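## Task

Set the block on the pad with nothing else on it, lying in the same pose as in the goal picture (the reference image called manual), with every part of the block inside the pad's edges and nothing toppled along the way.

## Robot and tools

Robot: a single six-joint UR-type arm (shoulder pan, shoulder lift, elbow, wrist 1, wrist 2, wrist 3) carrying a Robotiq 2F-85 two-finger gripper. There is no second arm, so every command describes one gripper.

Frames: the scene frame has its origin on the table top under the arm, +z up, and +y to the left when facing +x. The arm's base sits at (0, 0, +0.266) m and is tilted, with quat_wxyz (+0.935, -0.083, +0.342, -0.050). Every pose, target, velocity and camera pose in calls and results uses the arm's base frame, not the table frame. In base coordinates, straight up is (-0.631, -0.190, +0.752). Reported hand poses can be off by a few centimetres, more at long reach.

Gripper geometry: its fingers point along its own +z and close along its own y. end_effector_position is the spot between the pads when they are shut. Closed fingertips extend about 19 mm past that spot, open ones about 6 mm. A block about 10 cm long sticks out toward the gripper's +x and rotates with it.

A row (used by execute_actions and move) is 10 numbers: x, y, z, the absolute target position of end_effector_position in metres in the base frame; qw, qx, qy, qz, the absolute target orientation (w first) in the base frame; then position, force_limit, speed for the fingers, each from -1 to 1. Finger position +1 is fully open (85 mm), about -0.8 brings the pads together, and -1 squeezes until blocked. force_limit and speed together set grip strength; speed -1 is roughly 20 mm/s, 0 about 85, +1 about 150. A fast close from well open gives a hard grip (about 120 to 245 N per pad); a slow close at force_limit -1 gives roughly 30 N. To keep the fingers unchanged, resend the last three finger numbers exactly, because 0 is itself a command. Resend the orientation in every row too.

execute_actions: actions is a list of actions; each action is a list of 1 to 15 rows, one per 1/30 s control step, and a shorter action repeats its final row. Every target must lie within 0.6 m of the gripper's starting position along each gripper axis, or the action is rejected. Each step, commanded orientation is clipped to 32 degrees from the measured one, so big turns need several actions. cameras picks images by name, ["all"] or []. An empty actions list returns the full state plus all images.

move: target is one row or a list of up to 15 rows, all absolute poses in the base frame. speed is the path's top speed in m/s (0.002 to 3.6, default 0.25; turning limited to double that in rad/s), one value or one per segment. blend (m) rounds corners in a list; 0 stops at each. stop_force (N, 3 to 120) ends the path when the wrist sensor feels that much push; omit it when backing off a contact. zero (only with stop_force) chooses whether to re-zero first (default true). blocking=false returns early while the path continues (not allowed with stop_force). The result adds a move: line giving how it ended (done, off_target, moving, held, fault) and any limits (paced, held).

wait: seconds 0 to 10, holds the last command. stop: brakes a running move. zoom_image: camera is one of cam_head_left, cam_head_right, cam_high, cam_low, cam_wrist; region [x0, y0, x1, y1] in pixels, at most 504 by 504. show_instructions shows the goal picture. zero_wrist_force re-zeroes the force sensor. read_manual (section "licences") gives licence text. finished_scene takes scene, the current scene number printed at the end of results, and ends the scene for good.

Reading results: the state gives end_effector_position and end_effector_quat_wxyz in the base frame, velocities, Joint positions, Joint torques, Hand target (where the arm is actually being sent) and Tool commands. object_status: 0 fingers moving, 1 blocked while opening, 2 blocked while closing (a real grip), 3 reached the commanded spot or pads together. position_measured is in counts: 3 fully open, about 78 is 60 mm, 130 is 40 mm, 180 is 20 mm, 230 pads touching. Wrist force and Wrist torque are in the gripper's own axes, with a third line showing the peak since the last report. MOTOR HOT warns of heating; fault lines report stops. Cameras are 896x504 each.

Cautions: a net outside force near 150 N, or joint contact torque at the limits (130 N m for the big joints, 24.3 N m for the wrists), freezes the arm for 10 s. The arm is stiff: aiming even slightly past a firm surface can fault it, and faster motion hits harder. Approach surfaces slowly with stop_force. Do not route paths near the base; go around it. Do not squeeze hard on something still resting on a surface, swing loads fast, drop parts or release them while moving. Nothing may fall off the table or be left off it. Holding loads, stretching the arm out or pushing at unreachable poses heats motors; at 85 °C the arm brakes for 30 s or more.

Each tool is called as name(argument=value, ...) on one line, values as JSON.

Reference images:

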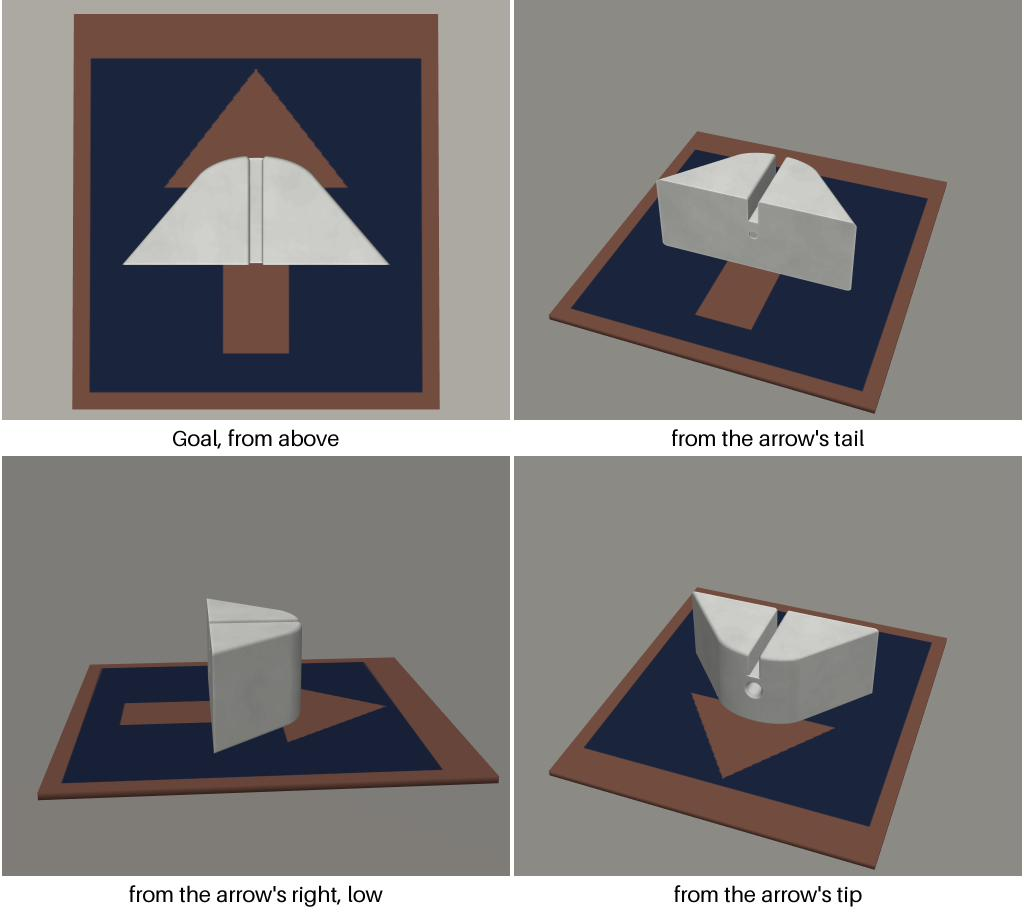

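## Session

execute_actions(actions=[])

Scene clock: 0.00 s.
end_effector_position=(+0.1206, -0.5600, -0.1893) position_measured=3 object_status=3 end_effector_quat_wxyz=(-0.235, +0.774, +0.362, +0.463)
Joint positions: [-1.779 -0.319 1.114 -1.32 -1.17 0.254]
Joint velocities: within noise
Joint torques (N m): no reading
Motor temperatures (°C): [31 34 31 40 32 35]
Wrist force (N): no reading
Wrist torque (N m): no reading
Wrist force, peak (N): no reading
Hand target: +0.1206, -0.5600, -0.1893; -0.235, +0.774, +0.362, +0.463
Tool commands: gripper/position=+1.0 gripper/force_limit=+1.0 gripper/speed=+1.0
camera_calibration:
cam_wrist: T_world_to_cam=[[0.767147, -0.6402, -0.0403676, -0.445983], [-0.497067, -0.553495, -0.668257, -0.358271], [0.405475, 0.532716, -0.742835, 0.239608], [0, 0, 0, 1]] pos_world=[0.0668954, -0.611463, -0.079431]

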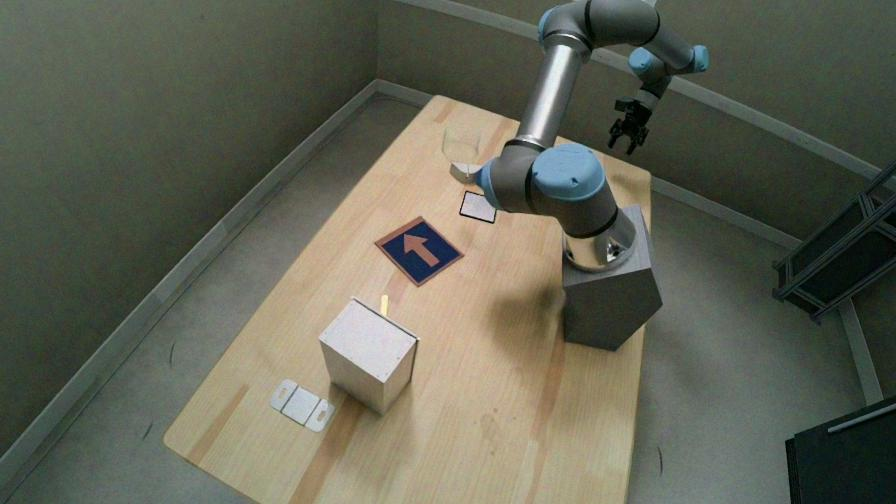

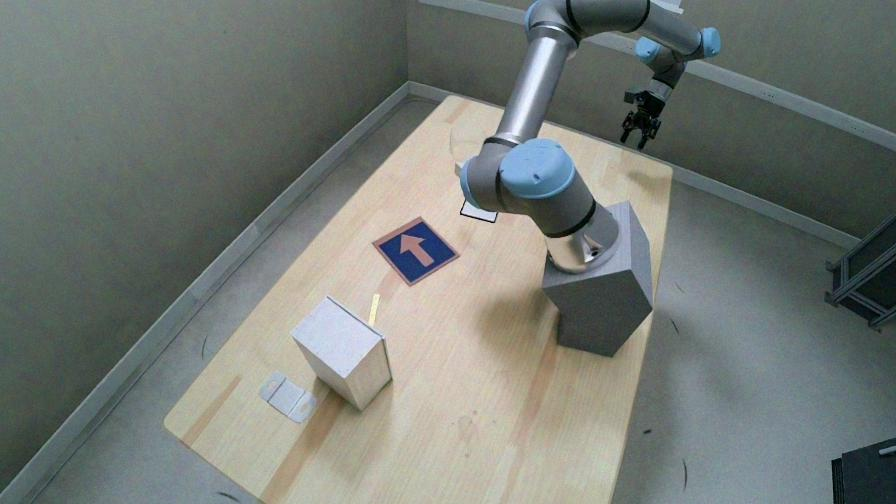

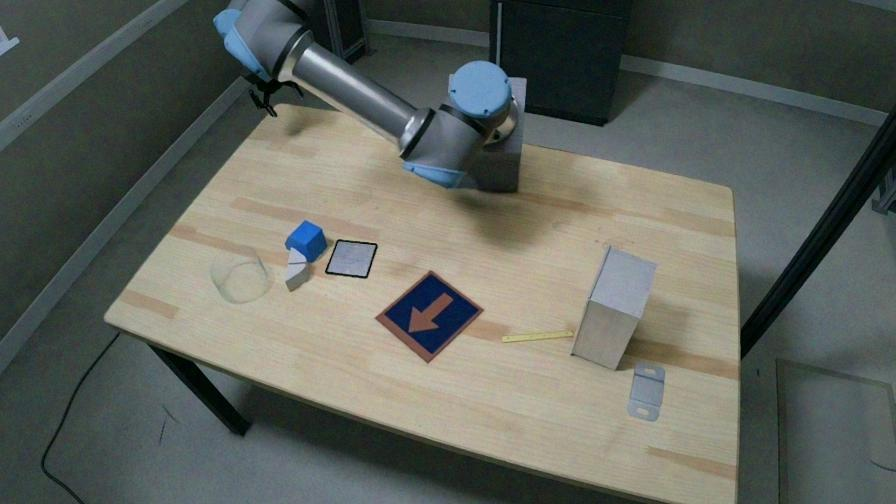

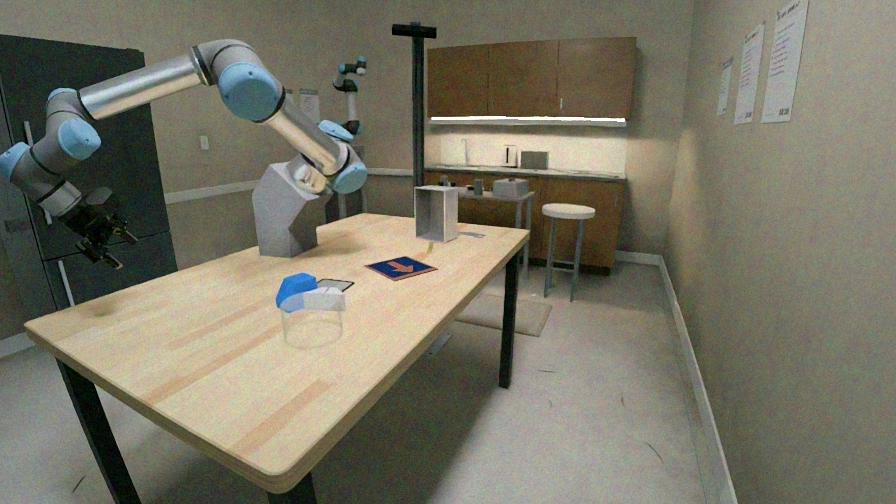

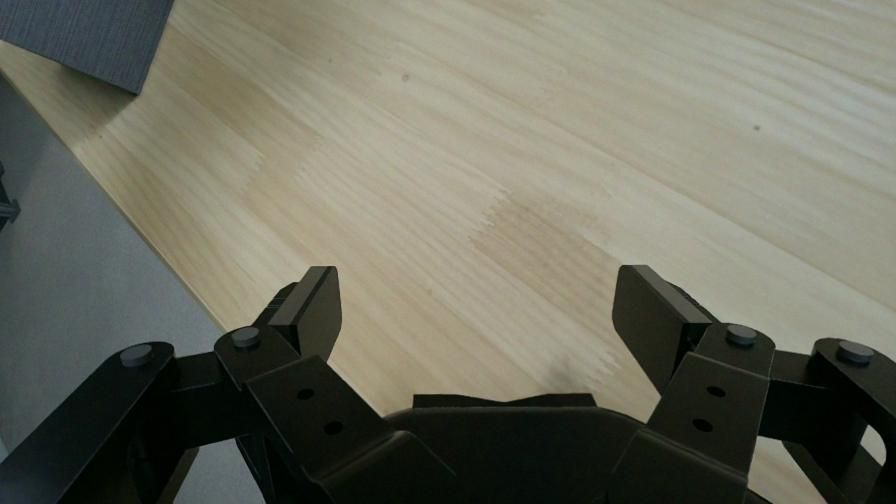

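zoom_image(camera="cam_high", region=[190, 190, 500, 370])

zoom_image(camera="cam_low", region=[250, 230, 450, 360])

Scaled by 1.626 from the camera's 896x504 image, which has a finer 1280x720 frame.

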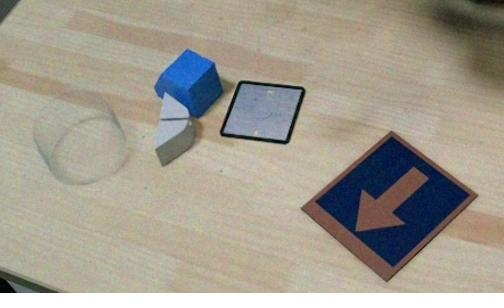

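Scaled by 2.520 from the camera's 896x504 image, which has a finer 1280x720 frame.

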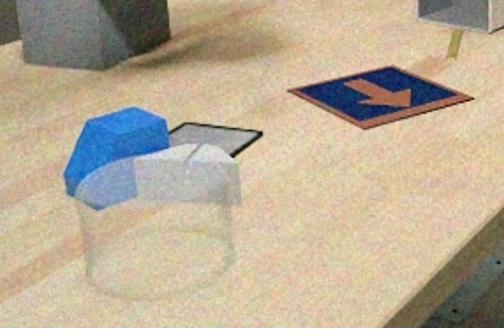

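move(target=[[0.1298, -0.4933, 0.0299, 0.0083, 0.8899, 0.2902, 0.3517, 1, 1, 1], [0.3803, -0.2903, 0.2646, 0.0083, 0.8899, 0.2902, 0.3517, 1, 1, 1]], blend=[0.08, 0], speed=0.35, cameras=["all"])

Scene clock: 34.47 s.
end_effector_position=(+0.3802, -0.2903, +0.2645) position_measured=3 object_status=3 end_effector_quat_wxyz=(+0.008, +0.890, +0.290, +0.352)
Joint positions: [-1.336 -1.795 2.09 -1.816 -0.853 1.156]
Joint torques (N m): [-3.95 -16.15 -13.58 -1 1.54 1.74]
Wrist force (N): [-0.1 0.7 0.2]
Wrist torque (N m): [0.33 0.19 -0.14]
Wrist force, peak (N): [4.0 0.5 0.3]
Hand target: +0.3803, -0.2903, +0.2646; +0.008, +0.890, +0.290, +0.352
Off the commanded pose: 0.000 m, 0 deg.
move: done
camera_calibration:
cam_wrist: T_world_to_cam=[[0.493469, -0.842777, 0.214976, -0.476543], [-0.778924, -0.538194, -0.321908, 0.243392], [0.386996, -0.00859862, -0.922041, 0.22503], [0, 0, 0, 1]] pos_world=[0.337658, -0.268692, 0.388282]

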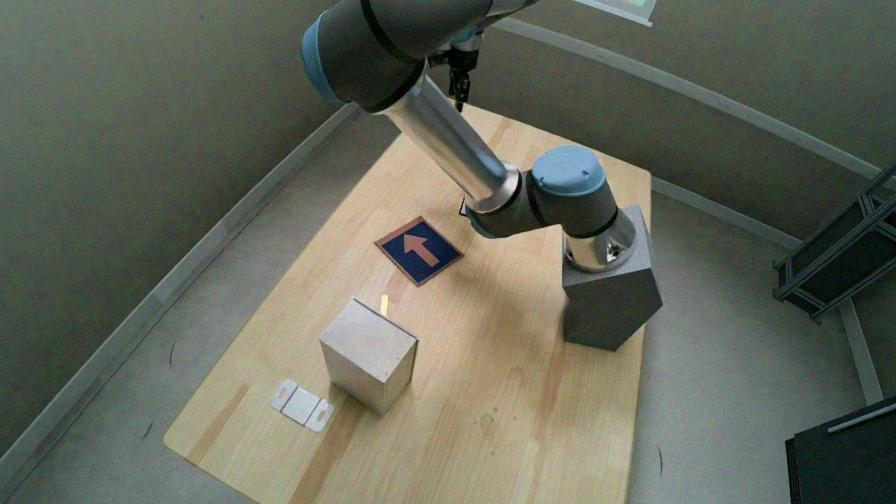

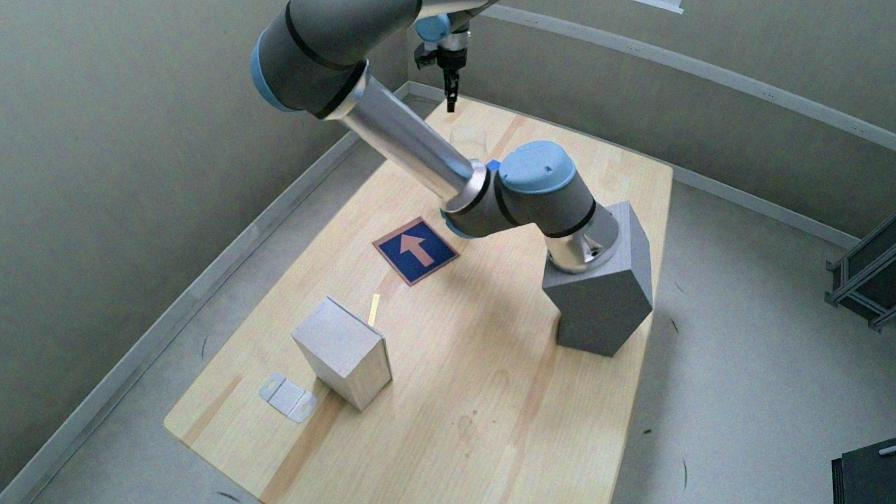

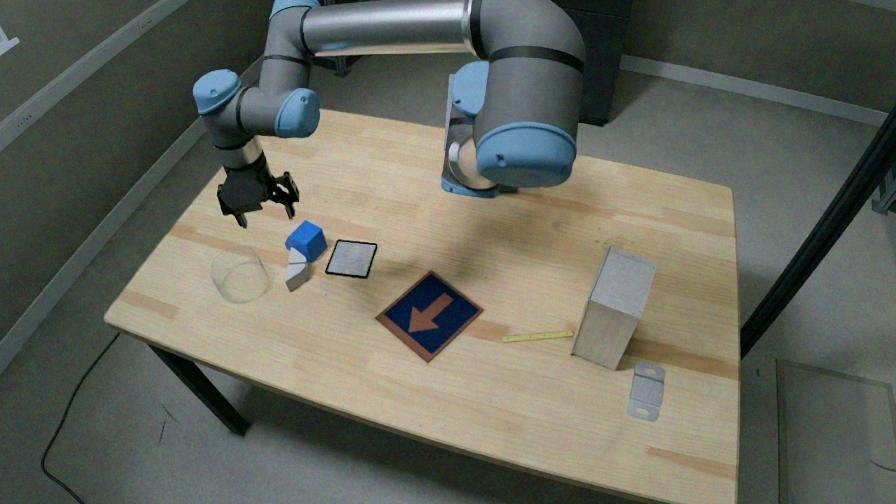

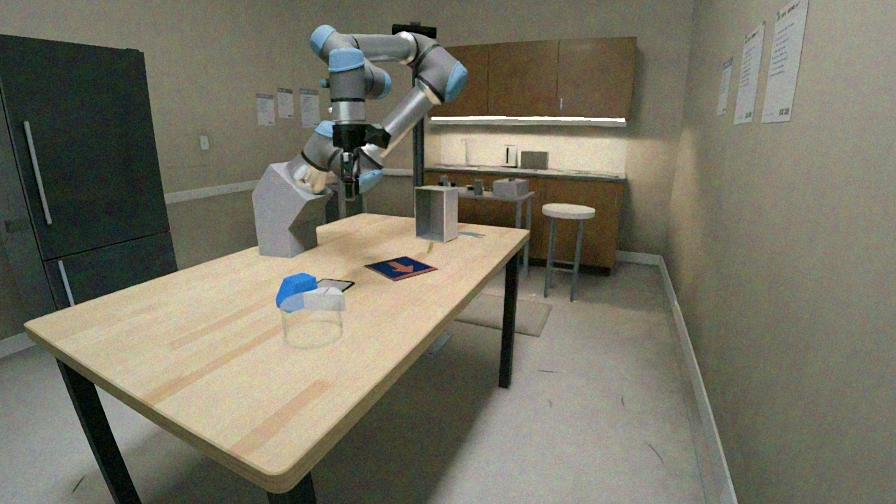

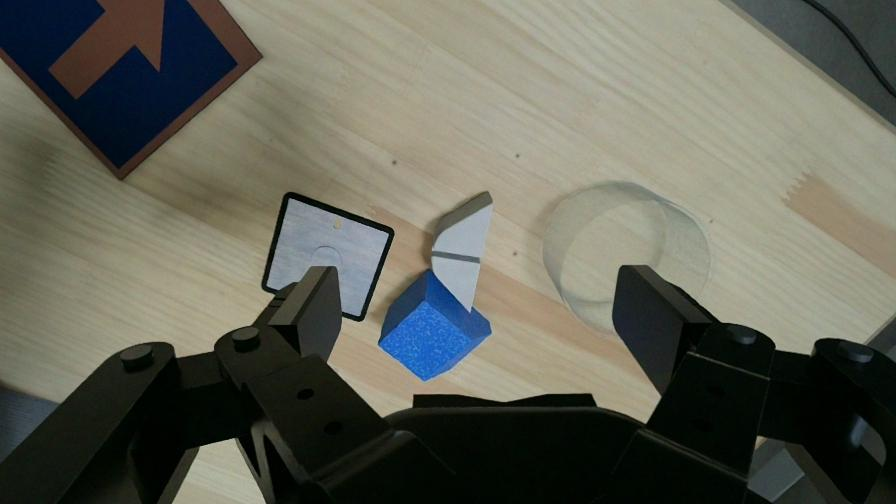

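zoom_image(camera="cam_wrist", region=[340, 160, 560, 390])

zoom_image(camera="cam_low", region=[260, 260, 380, 360])

Scaled by 2.191 from the camera's 896x504 image, which has a finer 1280x720 frame.

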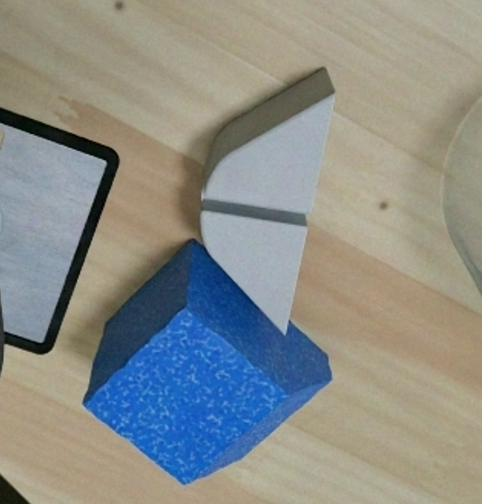

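Scaled by 4.200 from the camera's 896x504 image, which has a finer 1280x720 frame.

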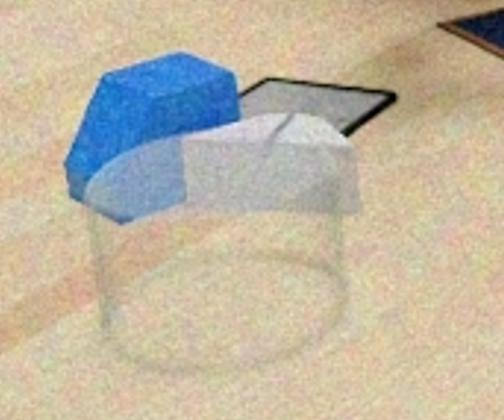

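move(target=[0.3622, 0.0319, 0.2907, 0.0083, 0.8899, 0.2902, 0.3517, 1, 1, 1], speed=0.4, cameras=["cam_wrist"])

zoom_image(camera="cam_wrist", region=[300, 100, 640, 400])

Scene clock: 109.20 s.
end_effector_position=(+0.3622, +0.0319, +0.2907) position_measured=3 object_status=3 end_effector_quat_wxyz=(+0.008, +0.890, +0.290, +0.352)
Joint positions: [-0.81 -2.475 2.419 -1.891 -0.943 1.825]
Joint torques (N m): [19.92 -0.93 -21.28 -3.34 -0.18 2.13]
Wrist force (N): [-0.2 0.4 0.2]
Wrist torque (N m): [0.29 0.20 -0.12]
Wrist force, peak (N): [-2.4 3.4 -0.2]
Hand target: +0.3622, +0.0319, +0.2907; +0.008, +0.890, +0.290, +0.352
Off the commanded pose: 0.000 m, 0 deg.
move: done
camera_calibration:
cam_wrist: T_world_to_cam=[[0.493428, -0.842772, 0.21509, -0.20165], [-0.778848, -0.538202, -0.32208, 0.411234], [0.387201, -0.00859878, -0.921955, 0.258862], [0, 0, 0, 1]] pos_world=[0.319557, 0.053608, 0.414482]
Images, in order (width x height): cam_wrist 896x504.

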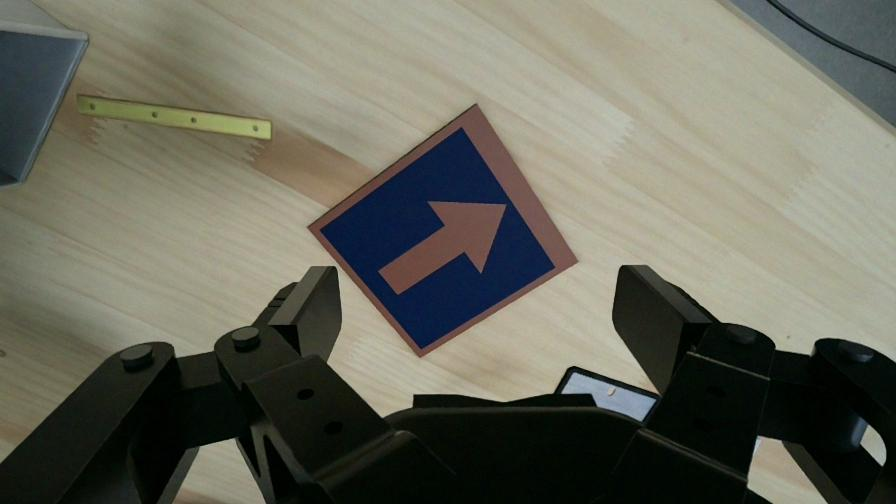

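Scaled by 1.482 from the camera's 896x504 image, which has a finer 1280x720 frame.

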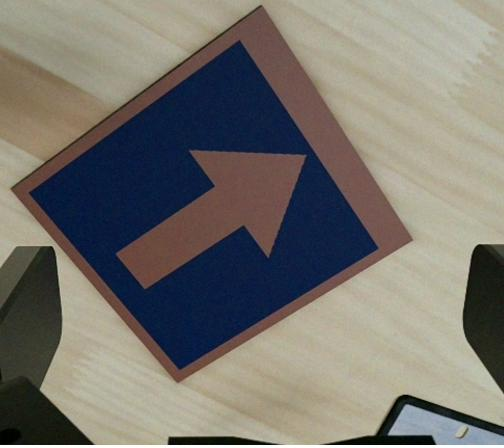

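move(target=[0.4095, -0.3125, 0.1240, -0.0205, 0.9107, 0.2163, 0.3512, 0.4, 1, 0], speed=0.4, cameras=["cam_wrist"])

zoom_image(camera="cam_wrist", region=[300, 60, 640, 360])

Scene clock: 138.13 s.
end_effector_position=(+0.4095, -0.3123, +0.1239) position_measured=78 object_status=3 end_effector_quat_wxyz=(-0.021, +0.911, +0.216, +0.351)
Joint positions: [-1.28 -1.496 2.252 -2.326 -0.852 1.395]
Joint torques (N m): [-22.79 -7.82 -23.03 -2.72 -1.77 -1.49]
Wrist force (N): [-0.3 0.9 0.3]
Wrist torque (N m): [0.36 0.22 -0.19]
Wrist force, peak (N): [-2.6 3.8 1.3]
Hand target: +0.4095, -0.3125, +0.1240; -0.021, +0.911, +0.216, +0.351
Off the commanded pose: 0.000 m, 0 deg.
move: done
camera_calibration:
cam_wrist: T_world_to_cam=[[0.389789, -0.914308, 0.110022, -0.446089], [-0.847519, -0.402894, -0.345527, 0.282315], [0.360245, 0.0414368, -0.931937, 0.111665], [0, 0, 0, 1]] pos_world=[0.372921, -0.298747, 0.250691]
Images, in order (width x height): cam_wrist 896x504.

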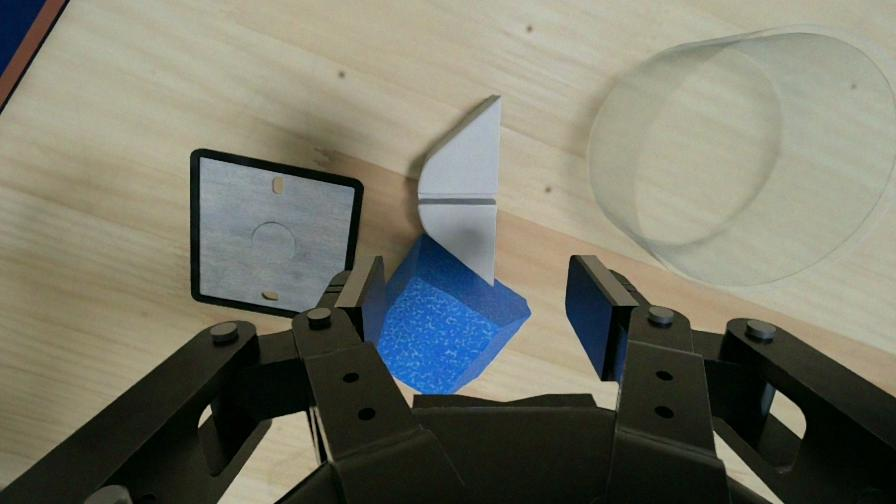

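Scaled by 1.482 from the camera's 896x504 image, which has a finer 1280x720 frame.

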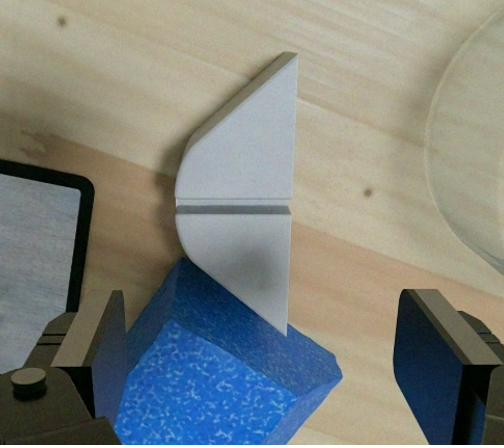

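move(target=[0.4926, -0.2861, 0.0248, -0.0205, 0.9107, 0.2163, 0.3512, 0.4, 1, 0], speed=0.15, cameras=["cam_wrist", "cam_high"])

zoom_image(camera="cam_wrist", region=[300, 60, 640, 360])

Scene clock: 151.63 s.
end_effector_position=(+0.4926, -0.2862, +0.0249) position_measured=78 object_status=3 end_effector_quat_wxyz=(-0.020, +0.911, +0.216, +0.351)
Joint positions: [-1.079 -1.149 2.246 -2.841 -0.869 1.659]
Joint torques (N m): [-13.33 -17.2 3.36 -3.62 1.49 1.1]
Wrist force (N): [-0.1 0.6 0.4]
Wrist torque (N m): [0.30 0.18 -0.13]
Wrist force, peak (N): [-0.1 0.4 2.4]
Hand target: +0.4926, -0.2861, +0.0248; -0.021, +0.911, +0.216, +0.351
Off the commanded pose: 0.000 m, 0 deg.
move: done
camera_calibration:
cam_wrist: T_world_to_cam=[[0.389733, -0.914283, 0.110435, -0.443662], [-0.847505, -0.402993, -0.345444, 0.329046], [0.360338, 0.0410367, -0.931919, -0.0117747], [0, 0, 0, 1]] pos_world=[0.456021, -0.272546, 0.15169]
Images, in order (width x height): cam_high 896x504, cam_wrist 896x504.

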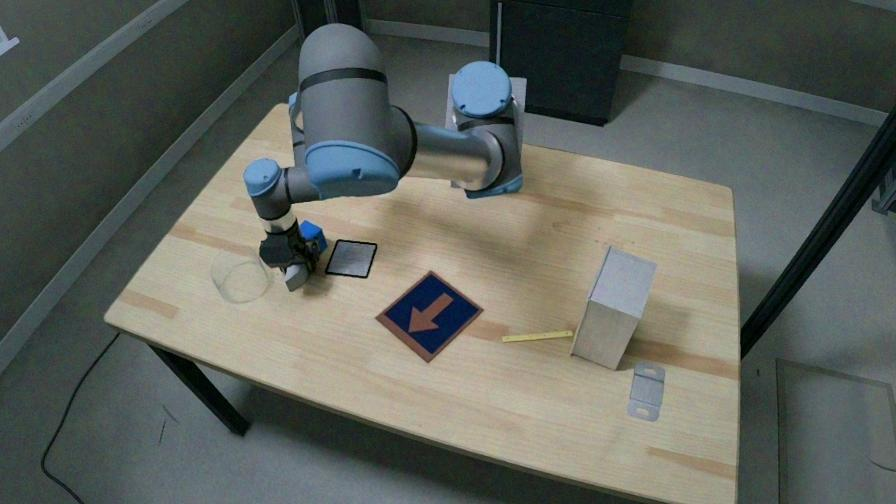

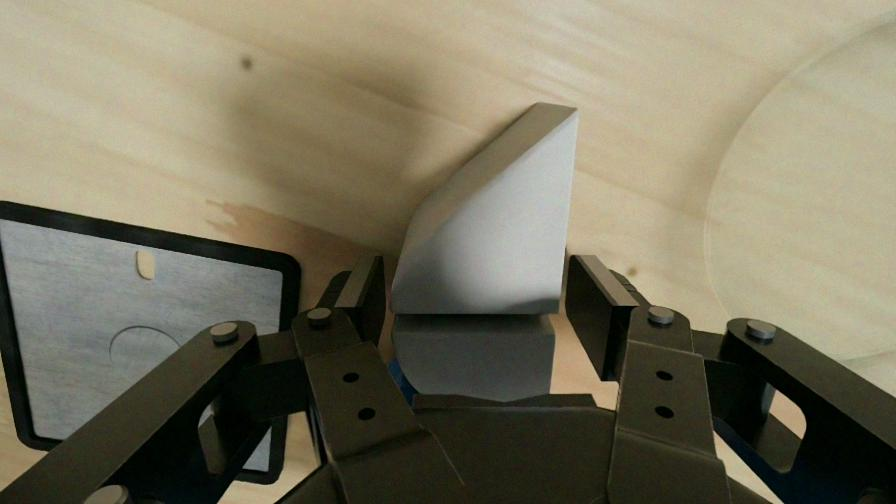

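Scaled by 1.482 from the camera's 896x504 image, which has a finer 1280x720 frame.

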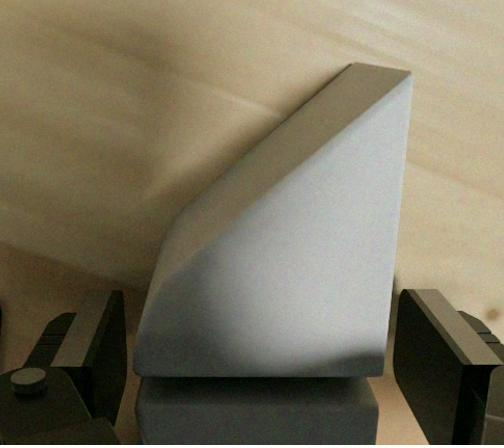

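move(target=[0.4926, -0.2861, 0.0248, -0.0205, 0.9107, 0.2163, 0.3512, -1, 0.2, -1], speed=0.15, cameras=["cam_wrist"])

Scene clock: 159.77 s.
end_effector_position=(+0.4926, -0.2861, +0.0248) position_measured=123 object_status=0 end_effector_quat_wxyz=(-0.020, +0.911, +0.216, +0.351)
Joint positions: [-1.079 -1.149 2.246 -2.841 -0.869 1.659]
Joint torques (N m): [-13.52 -17.3 1.53 -0.14 1.96 1.94]
Wrist force (N): [-1.7 -3.4 -27.2]
Wrist torque (N m): [0.11 0.22 -0.07]
Wrist force, peak (N): [-2.2 -3.6 -27.4]
Hand target: +0.4926, -0.2861, +0.0248; -0.021, +0.911, +0.216, +0.351
Off the commanded pose: 0.000 m, 0 deg.
move: done
camera_calibration:
cam_wrist: T_world_to_cam=[[0.389755, -0.914284, 0.110345, -0.443648], [-0.847496, -0.40298, -0.345483, 0.329017], [0.360336, 0.0411365, -0.931915, -0.0118402], [0, 0, 0, 1]] pos_world=[0.456021, -0.272546, 0.15159]
Images, in order (width x height): cam_wrist 896x504.

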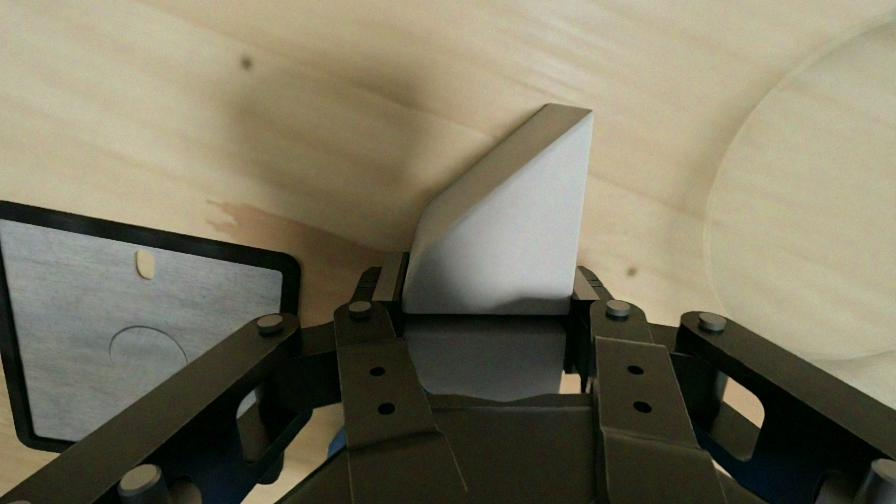

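move(target=[0.4724, -0.2922, 0.0489, -0.0205, 0.9107, 0.2163, 0.3512, -1, 0.2, -1], speed=0.05, cameras=["cam_wrist", "cam_high"])

Scene clock: 166.73 s.
end_effector_position=(+0.4724, -0.2922, +0.0489) position_measured=123 object_status=2 end_effector_quat_wxyz=(-0.021, +0.911, +0.216, +0.351)
Joint positions: [-1.126 -1.238 2.263 -2.729 -0.862 1.599]
Joint torques (N m): [-13.32 -23.97 -17.62 -2.33 -0.46 1.81]
Wrist force (N): [-0.3 0.5 1.7]
Wrist torque (N m): [0.30 0.22 -0.15]
Wrist force, peak (N): [-2.1 -3.8 -27.8]
Hand target: +0.4724, -0.2922, +0.0489; -0.021, +0.911, +0.216, +0.351
Off the commanded pose: 0.000 m, 0 deg.
move: done
camera_calibration:
cam_wrist: T_world_to_cam=[[0.389697, -0.914318, 0.110266, -0.44388], [-0.847486, -0.402892, -0.34561, 0.317814], [0.360422, 0.0412344, -0.931877, 0.018035], [0, 0, 0, 1]] pos_world=[0.435821, -0.278546, 0.175591]
Images, in order (width x height): cam_high 896x504, cam_wrist 896x504.

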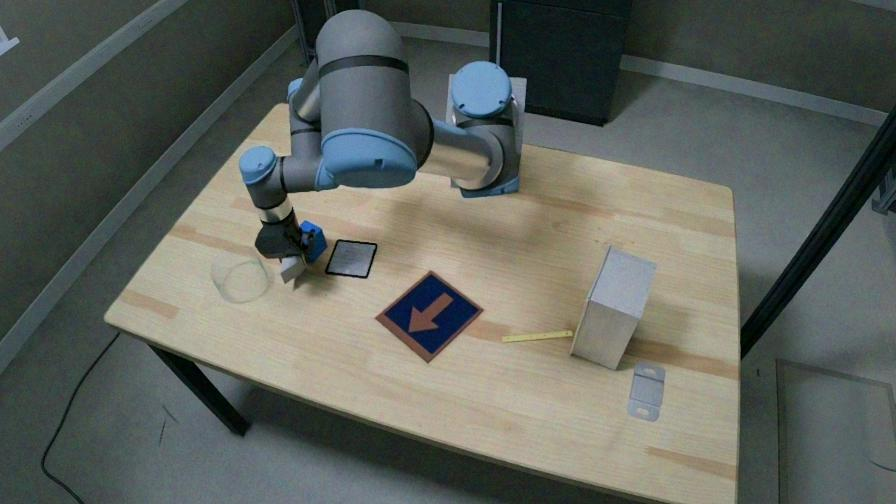

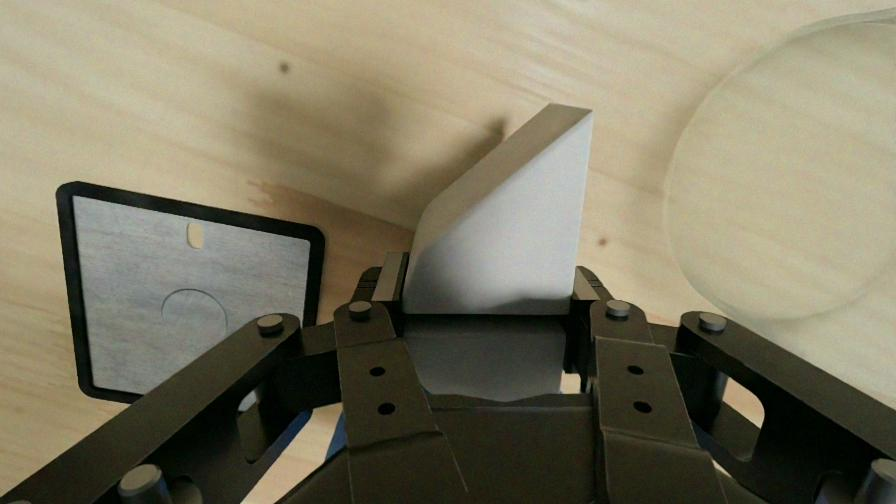

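move(target=[[0.4219, -0.3073, 0.1091, -0.0205, 0.9107, 0.2163, 0.3512, -1, 0.2, -1], [0.4049, 0.0263, 0.1389, -0.3337, 0.539, -0.7652, 0.1114, -1, 0.2, -1]], blend=[0.03, 0], speed=[0.2, 0.4], cameras=["all"])

zoom_image(camera="cam_wrist", region=[200, 0, 704, 504])

Scene clock: 232.87 s.
end_effector_position=(+0.4049, +0.0263, +0.1388) position_measured=123 object_status=2 end_effector_quat_wxyz=(+0.334, -0.539, +0.765, -0.111) end_effector_velocity=(+0.000, +0.000, +0.001) end_effector_angular_velocity=(+0.002, +0.000, -0.004)
Joint positions: [-0.67 -2.002 2.73 -2.763 -1 4.524]
Joint velocities: [0.001 0 -0.001 -0.001 -0.001 0.006]
Joint torques (N m): [11.86 -16.95 -18.51 -2.02 1.16 2.4]
Wrist force (N): [0.2 0.6 1.6]
Wrist torque (N m): [0.31 0.16 -0.14]
Wrist force, peak (N): [-0.4 0.4 4.6]
Hand target: +0.4049, +0.0263, +0.1389; +0.334, -0.539, +0.765, -0.111
Off the commanded pose: 0.000 m, 0 deg.
move: done
camera_calibration:
cam_wrist: T_world_to_cam=[[-0.753401, 0.408649, -0.515163, 0.37848], [-0.0220917, 0.767272, 0.640941, -0.0819082], [0.65719, 0.494266, -0.569036, -0.0692745], [0, 0, 0, 1]] pos_world=[0.328864, -0.0575797, 0.208058]

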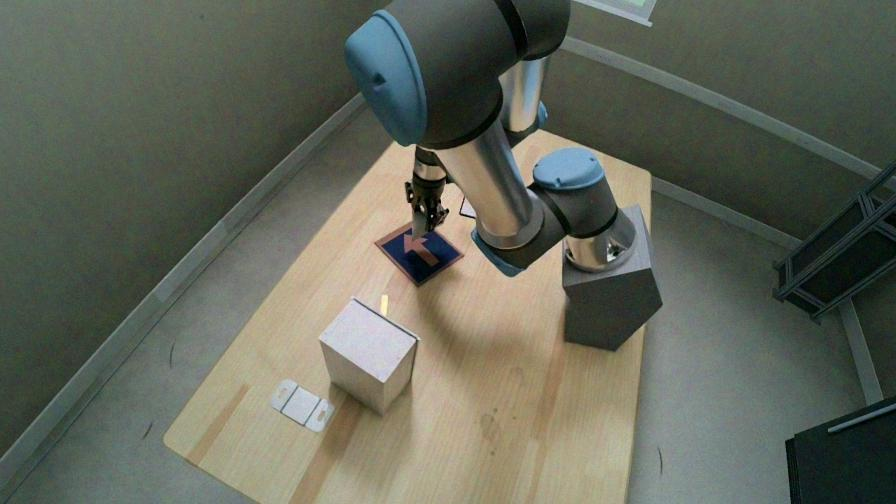

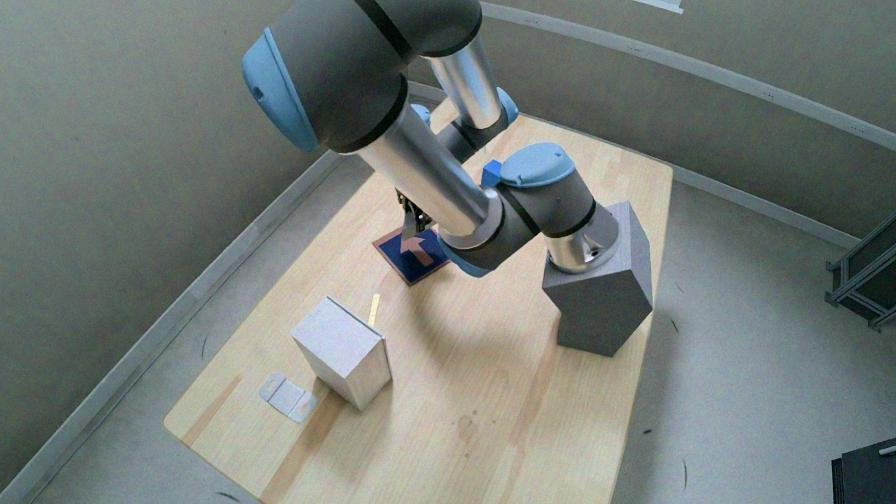

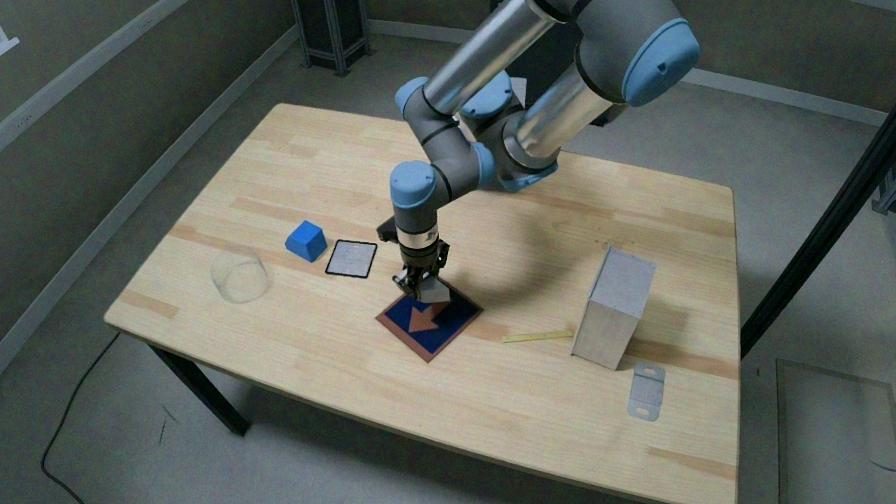

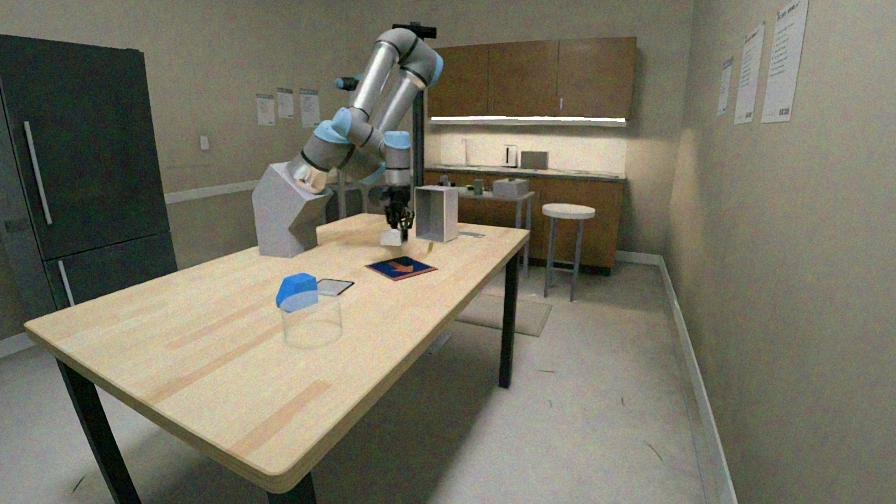

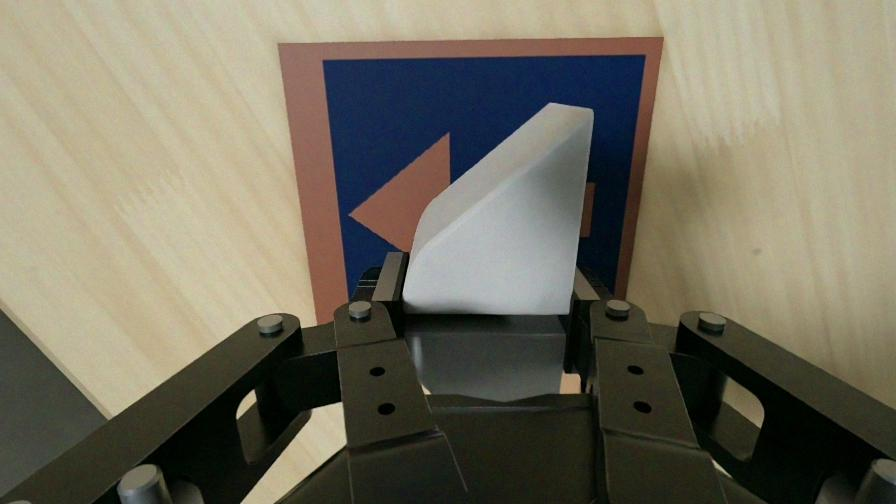

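Scaled by 1.000.

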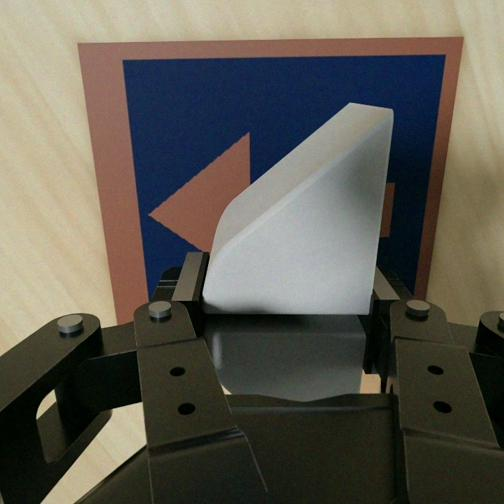

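move(target=[0.4461, 0.0414, 0.0869, -0.3337, 0.539, -0.7652, 0.1114, -1, 0.2, -1], speed=0.15)

move(target=[0.4562, 0.0444, 0.0749, -0.3337, 0.539, -0.7652, 0.1114, -1, 0.2, -1], speed=0.015, stop_force=3, cameras=["cam_high", "cam_low", "cam_wrist"])

zoom_image(camera="cam_low", region=[340, 180, 480, 300])

Scene clock: 251.10 s.
end_effector_position=(+0.4461, +0.0414, +0.0869) position_measured=123 object_status=2 end_effector_quat_wxyz=(+0.334, -0.539, +0.765, -0.111) end_effector_velocity=(+0.000, -0.001, +0.000) end_effector_angular_velocity=(-0.001, -0.002, -0.003)
Joint positions: [-0.514 -1.553 2.709 -3.271 -1.076 4.683]
Joint velocities: [-0.001 0.003 0 -0.006 -0.001 0.001]
Joint torques (N m): [7.83 -15.69 7.83 -3.66 1.32 0.61]
Wrist force (N): [-0.2 0.8 1.5]
Wrist torque (N m): [0.33 0.21 -0.12]
Wrist force, peak (N): [0.0 0.9 3.7]
Hand target: +0.4461, +0.0414, +0.0869; +0.334, -0.539, +0.765, -0.111
Off the commanded pose: 0.000 m, 0 deg.
move: done

Scene clock: 252.87 s.
end_effector_position=(+0.4532, +0.0435, +0.0784) position_measured=123 object_status=2 end_effector_quat_wxyz=(+0.334, -0.539, +0.765, -0.111)
Joint positions: [-0.493 -1.488 2.697 -3.334 -1.087 4.703]
Joint torques (N m): [-7.86 -13.43 11.58 -3.59 1.98 -0.74]
Wrist force (N): [-0.9 0.6 -1.5]
Wrist torque (N m): [0.45 0.27 -0.18]
Wrist force, peak (N): [0.9 14.1 -57.3]
Hand target: +0.4532, +0.0435, +0.0784; +0.334, -0.539, +0.765, -0.111
Off the commanded pose: 0.005 m, 0 deg.
move: contact
camera_calibration:
cam_wrist: T_world_to_cam=[[-0.753397, 0.408552, -0.515246, 0.376766], [-0.0221881, 0.767324, 0.640875, -0.0553521], [0.657191, 0.494266, -0.569035, -0.144003], [0, 0, 0, 1]] pos_world=[0.377264, -0.0402796, 0.147658]
Images, in order (width x height): cam_high 896x504, cam_low 896x504, cam_wrist 896x504.

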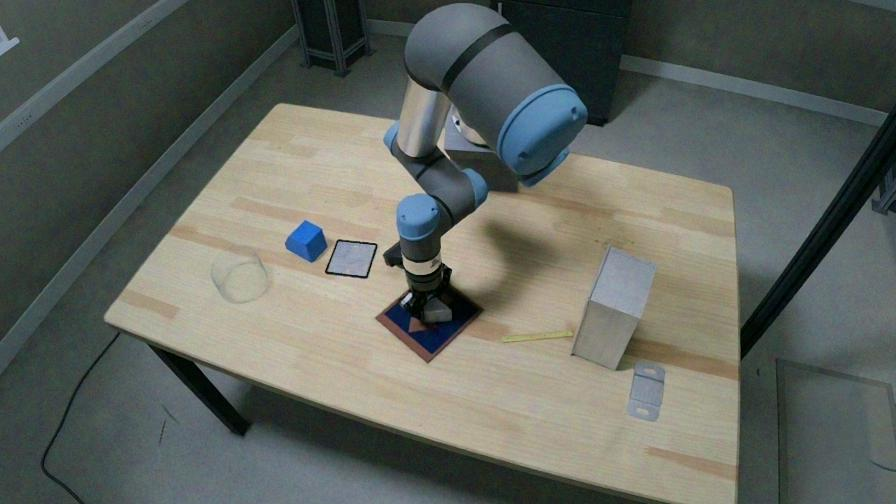

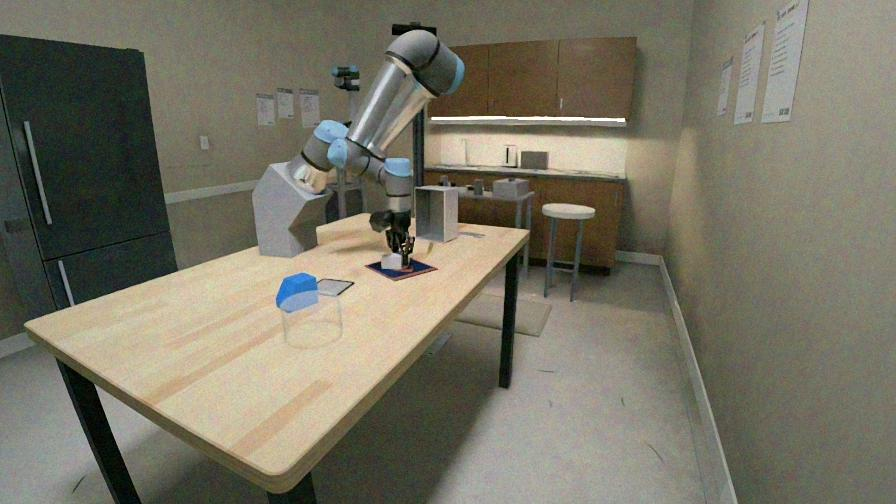

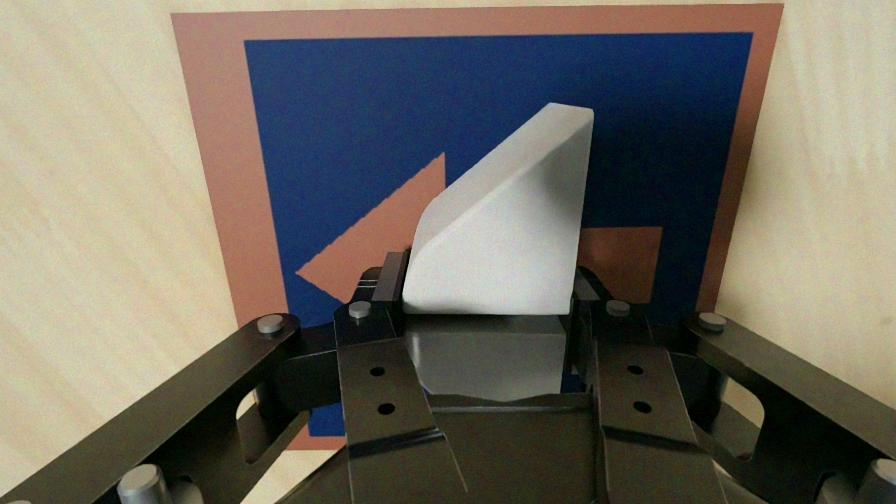

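Scaled by 3.600 from the camera's 896x504 image, which has a finer 1280x720 frame.

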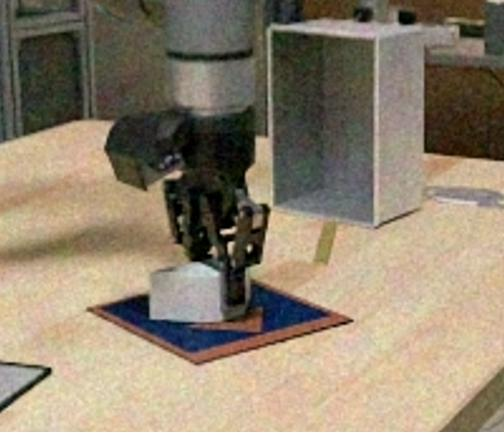

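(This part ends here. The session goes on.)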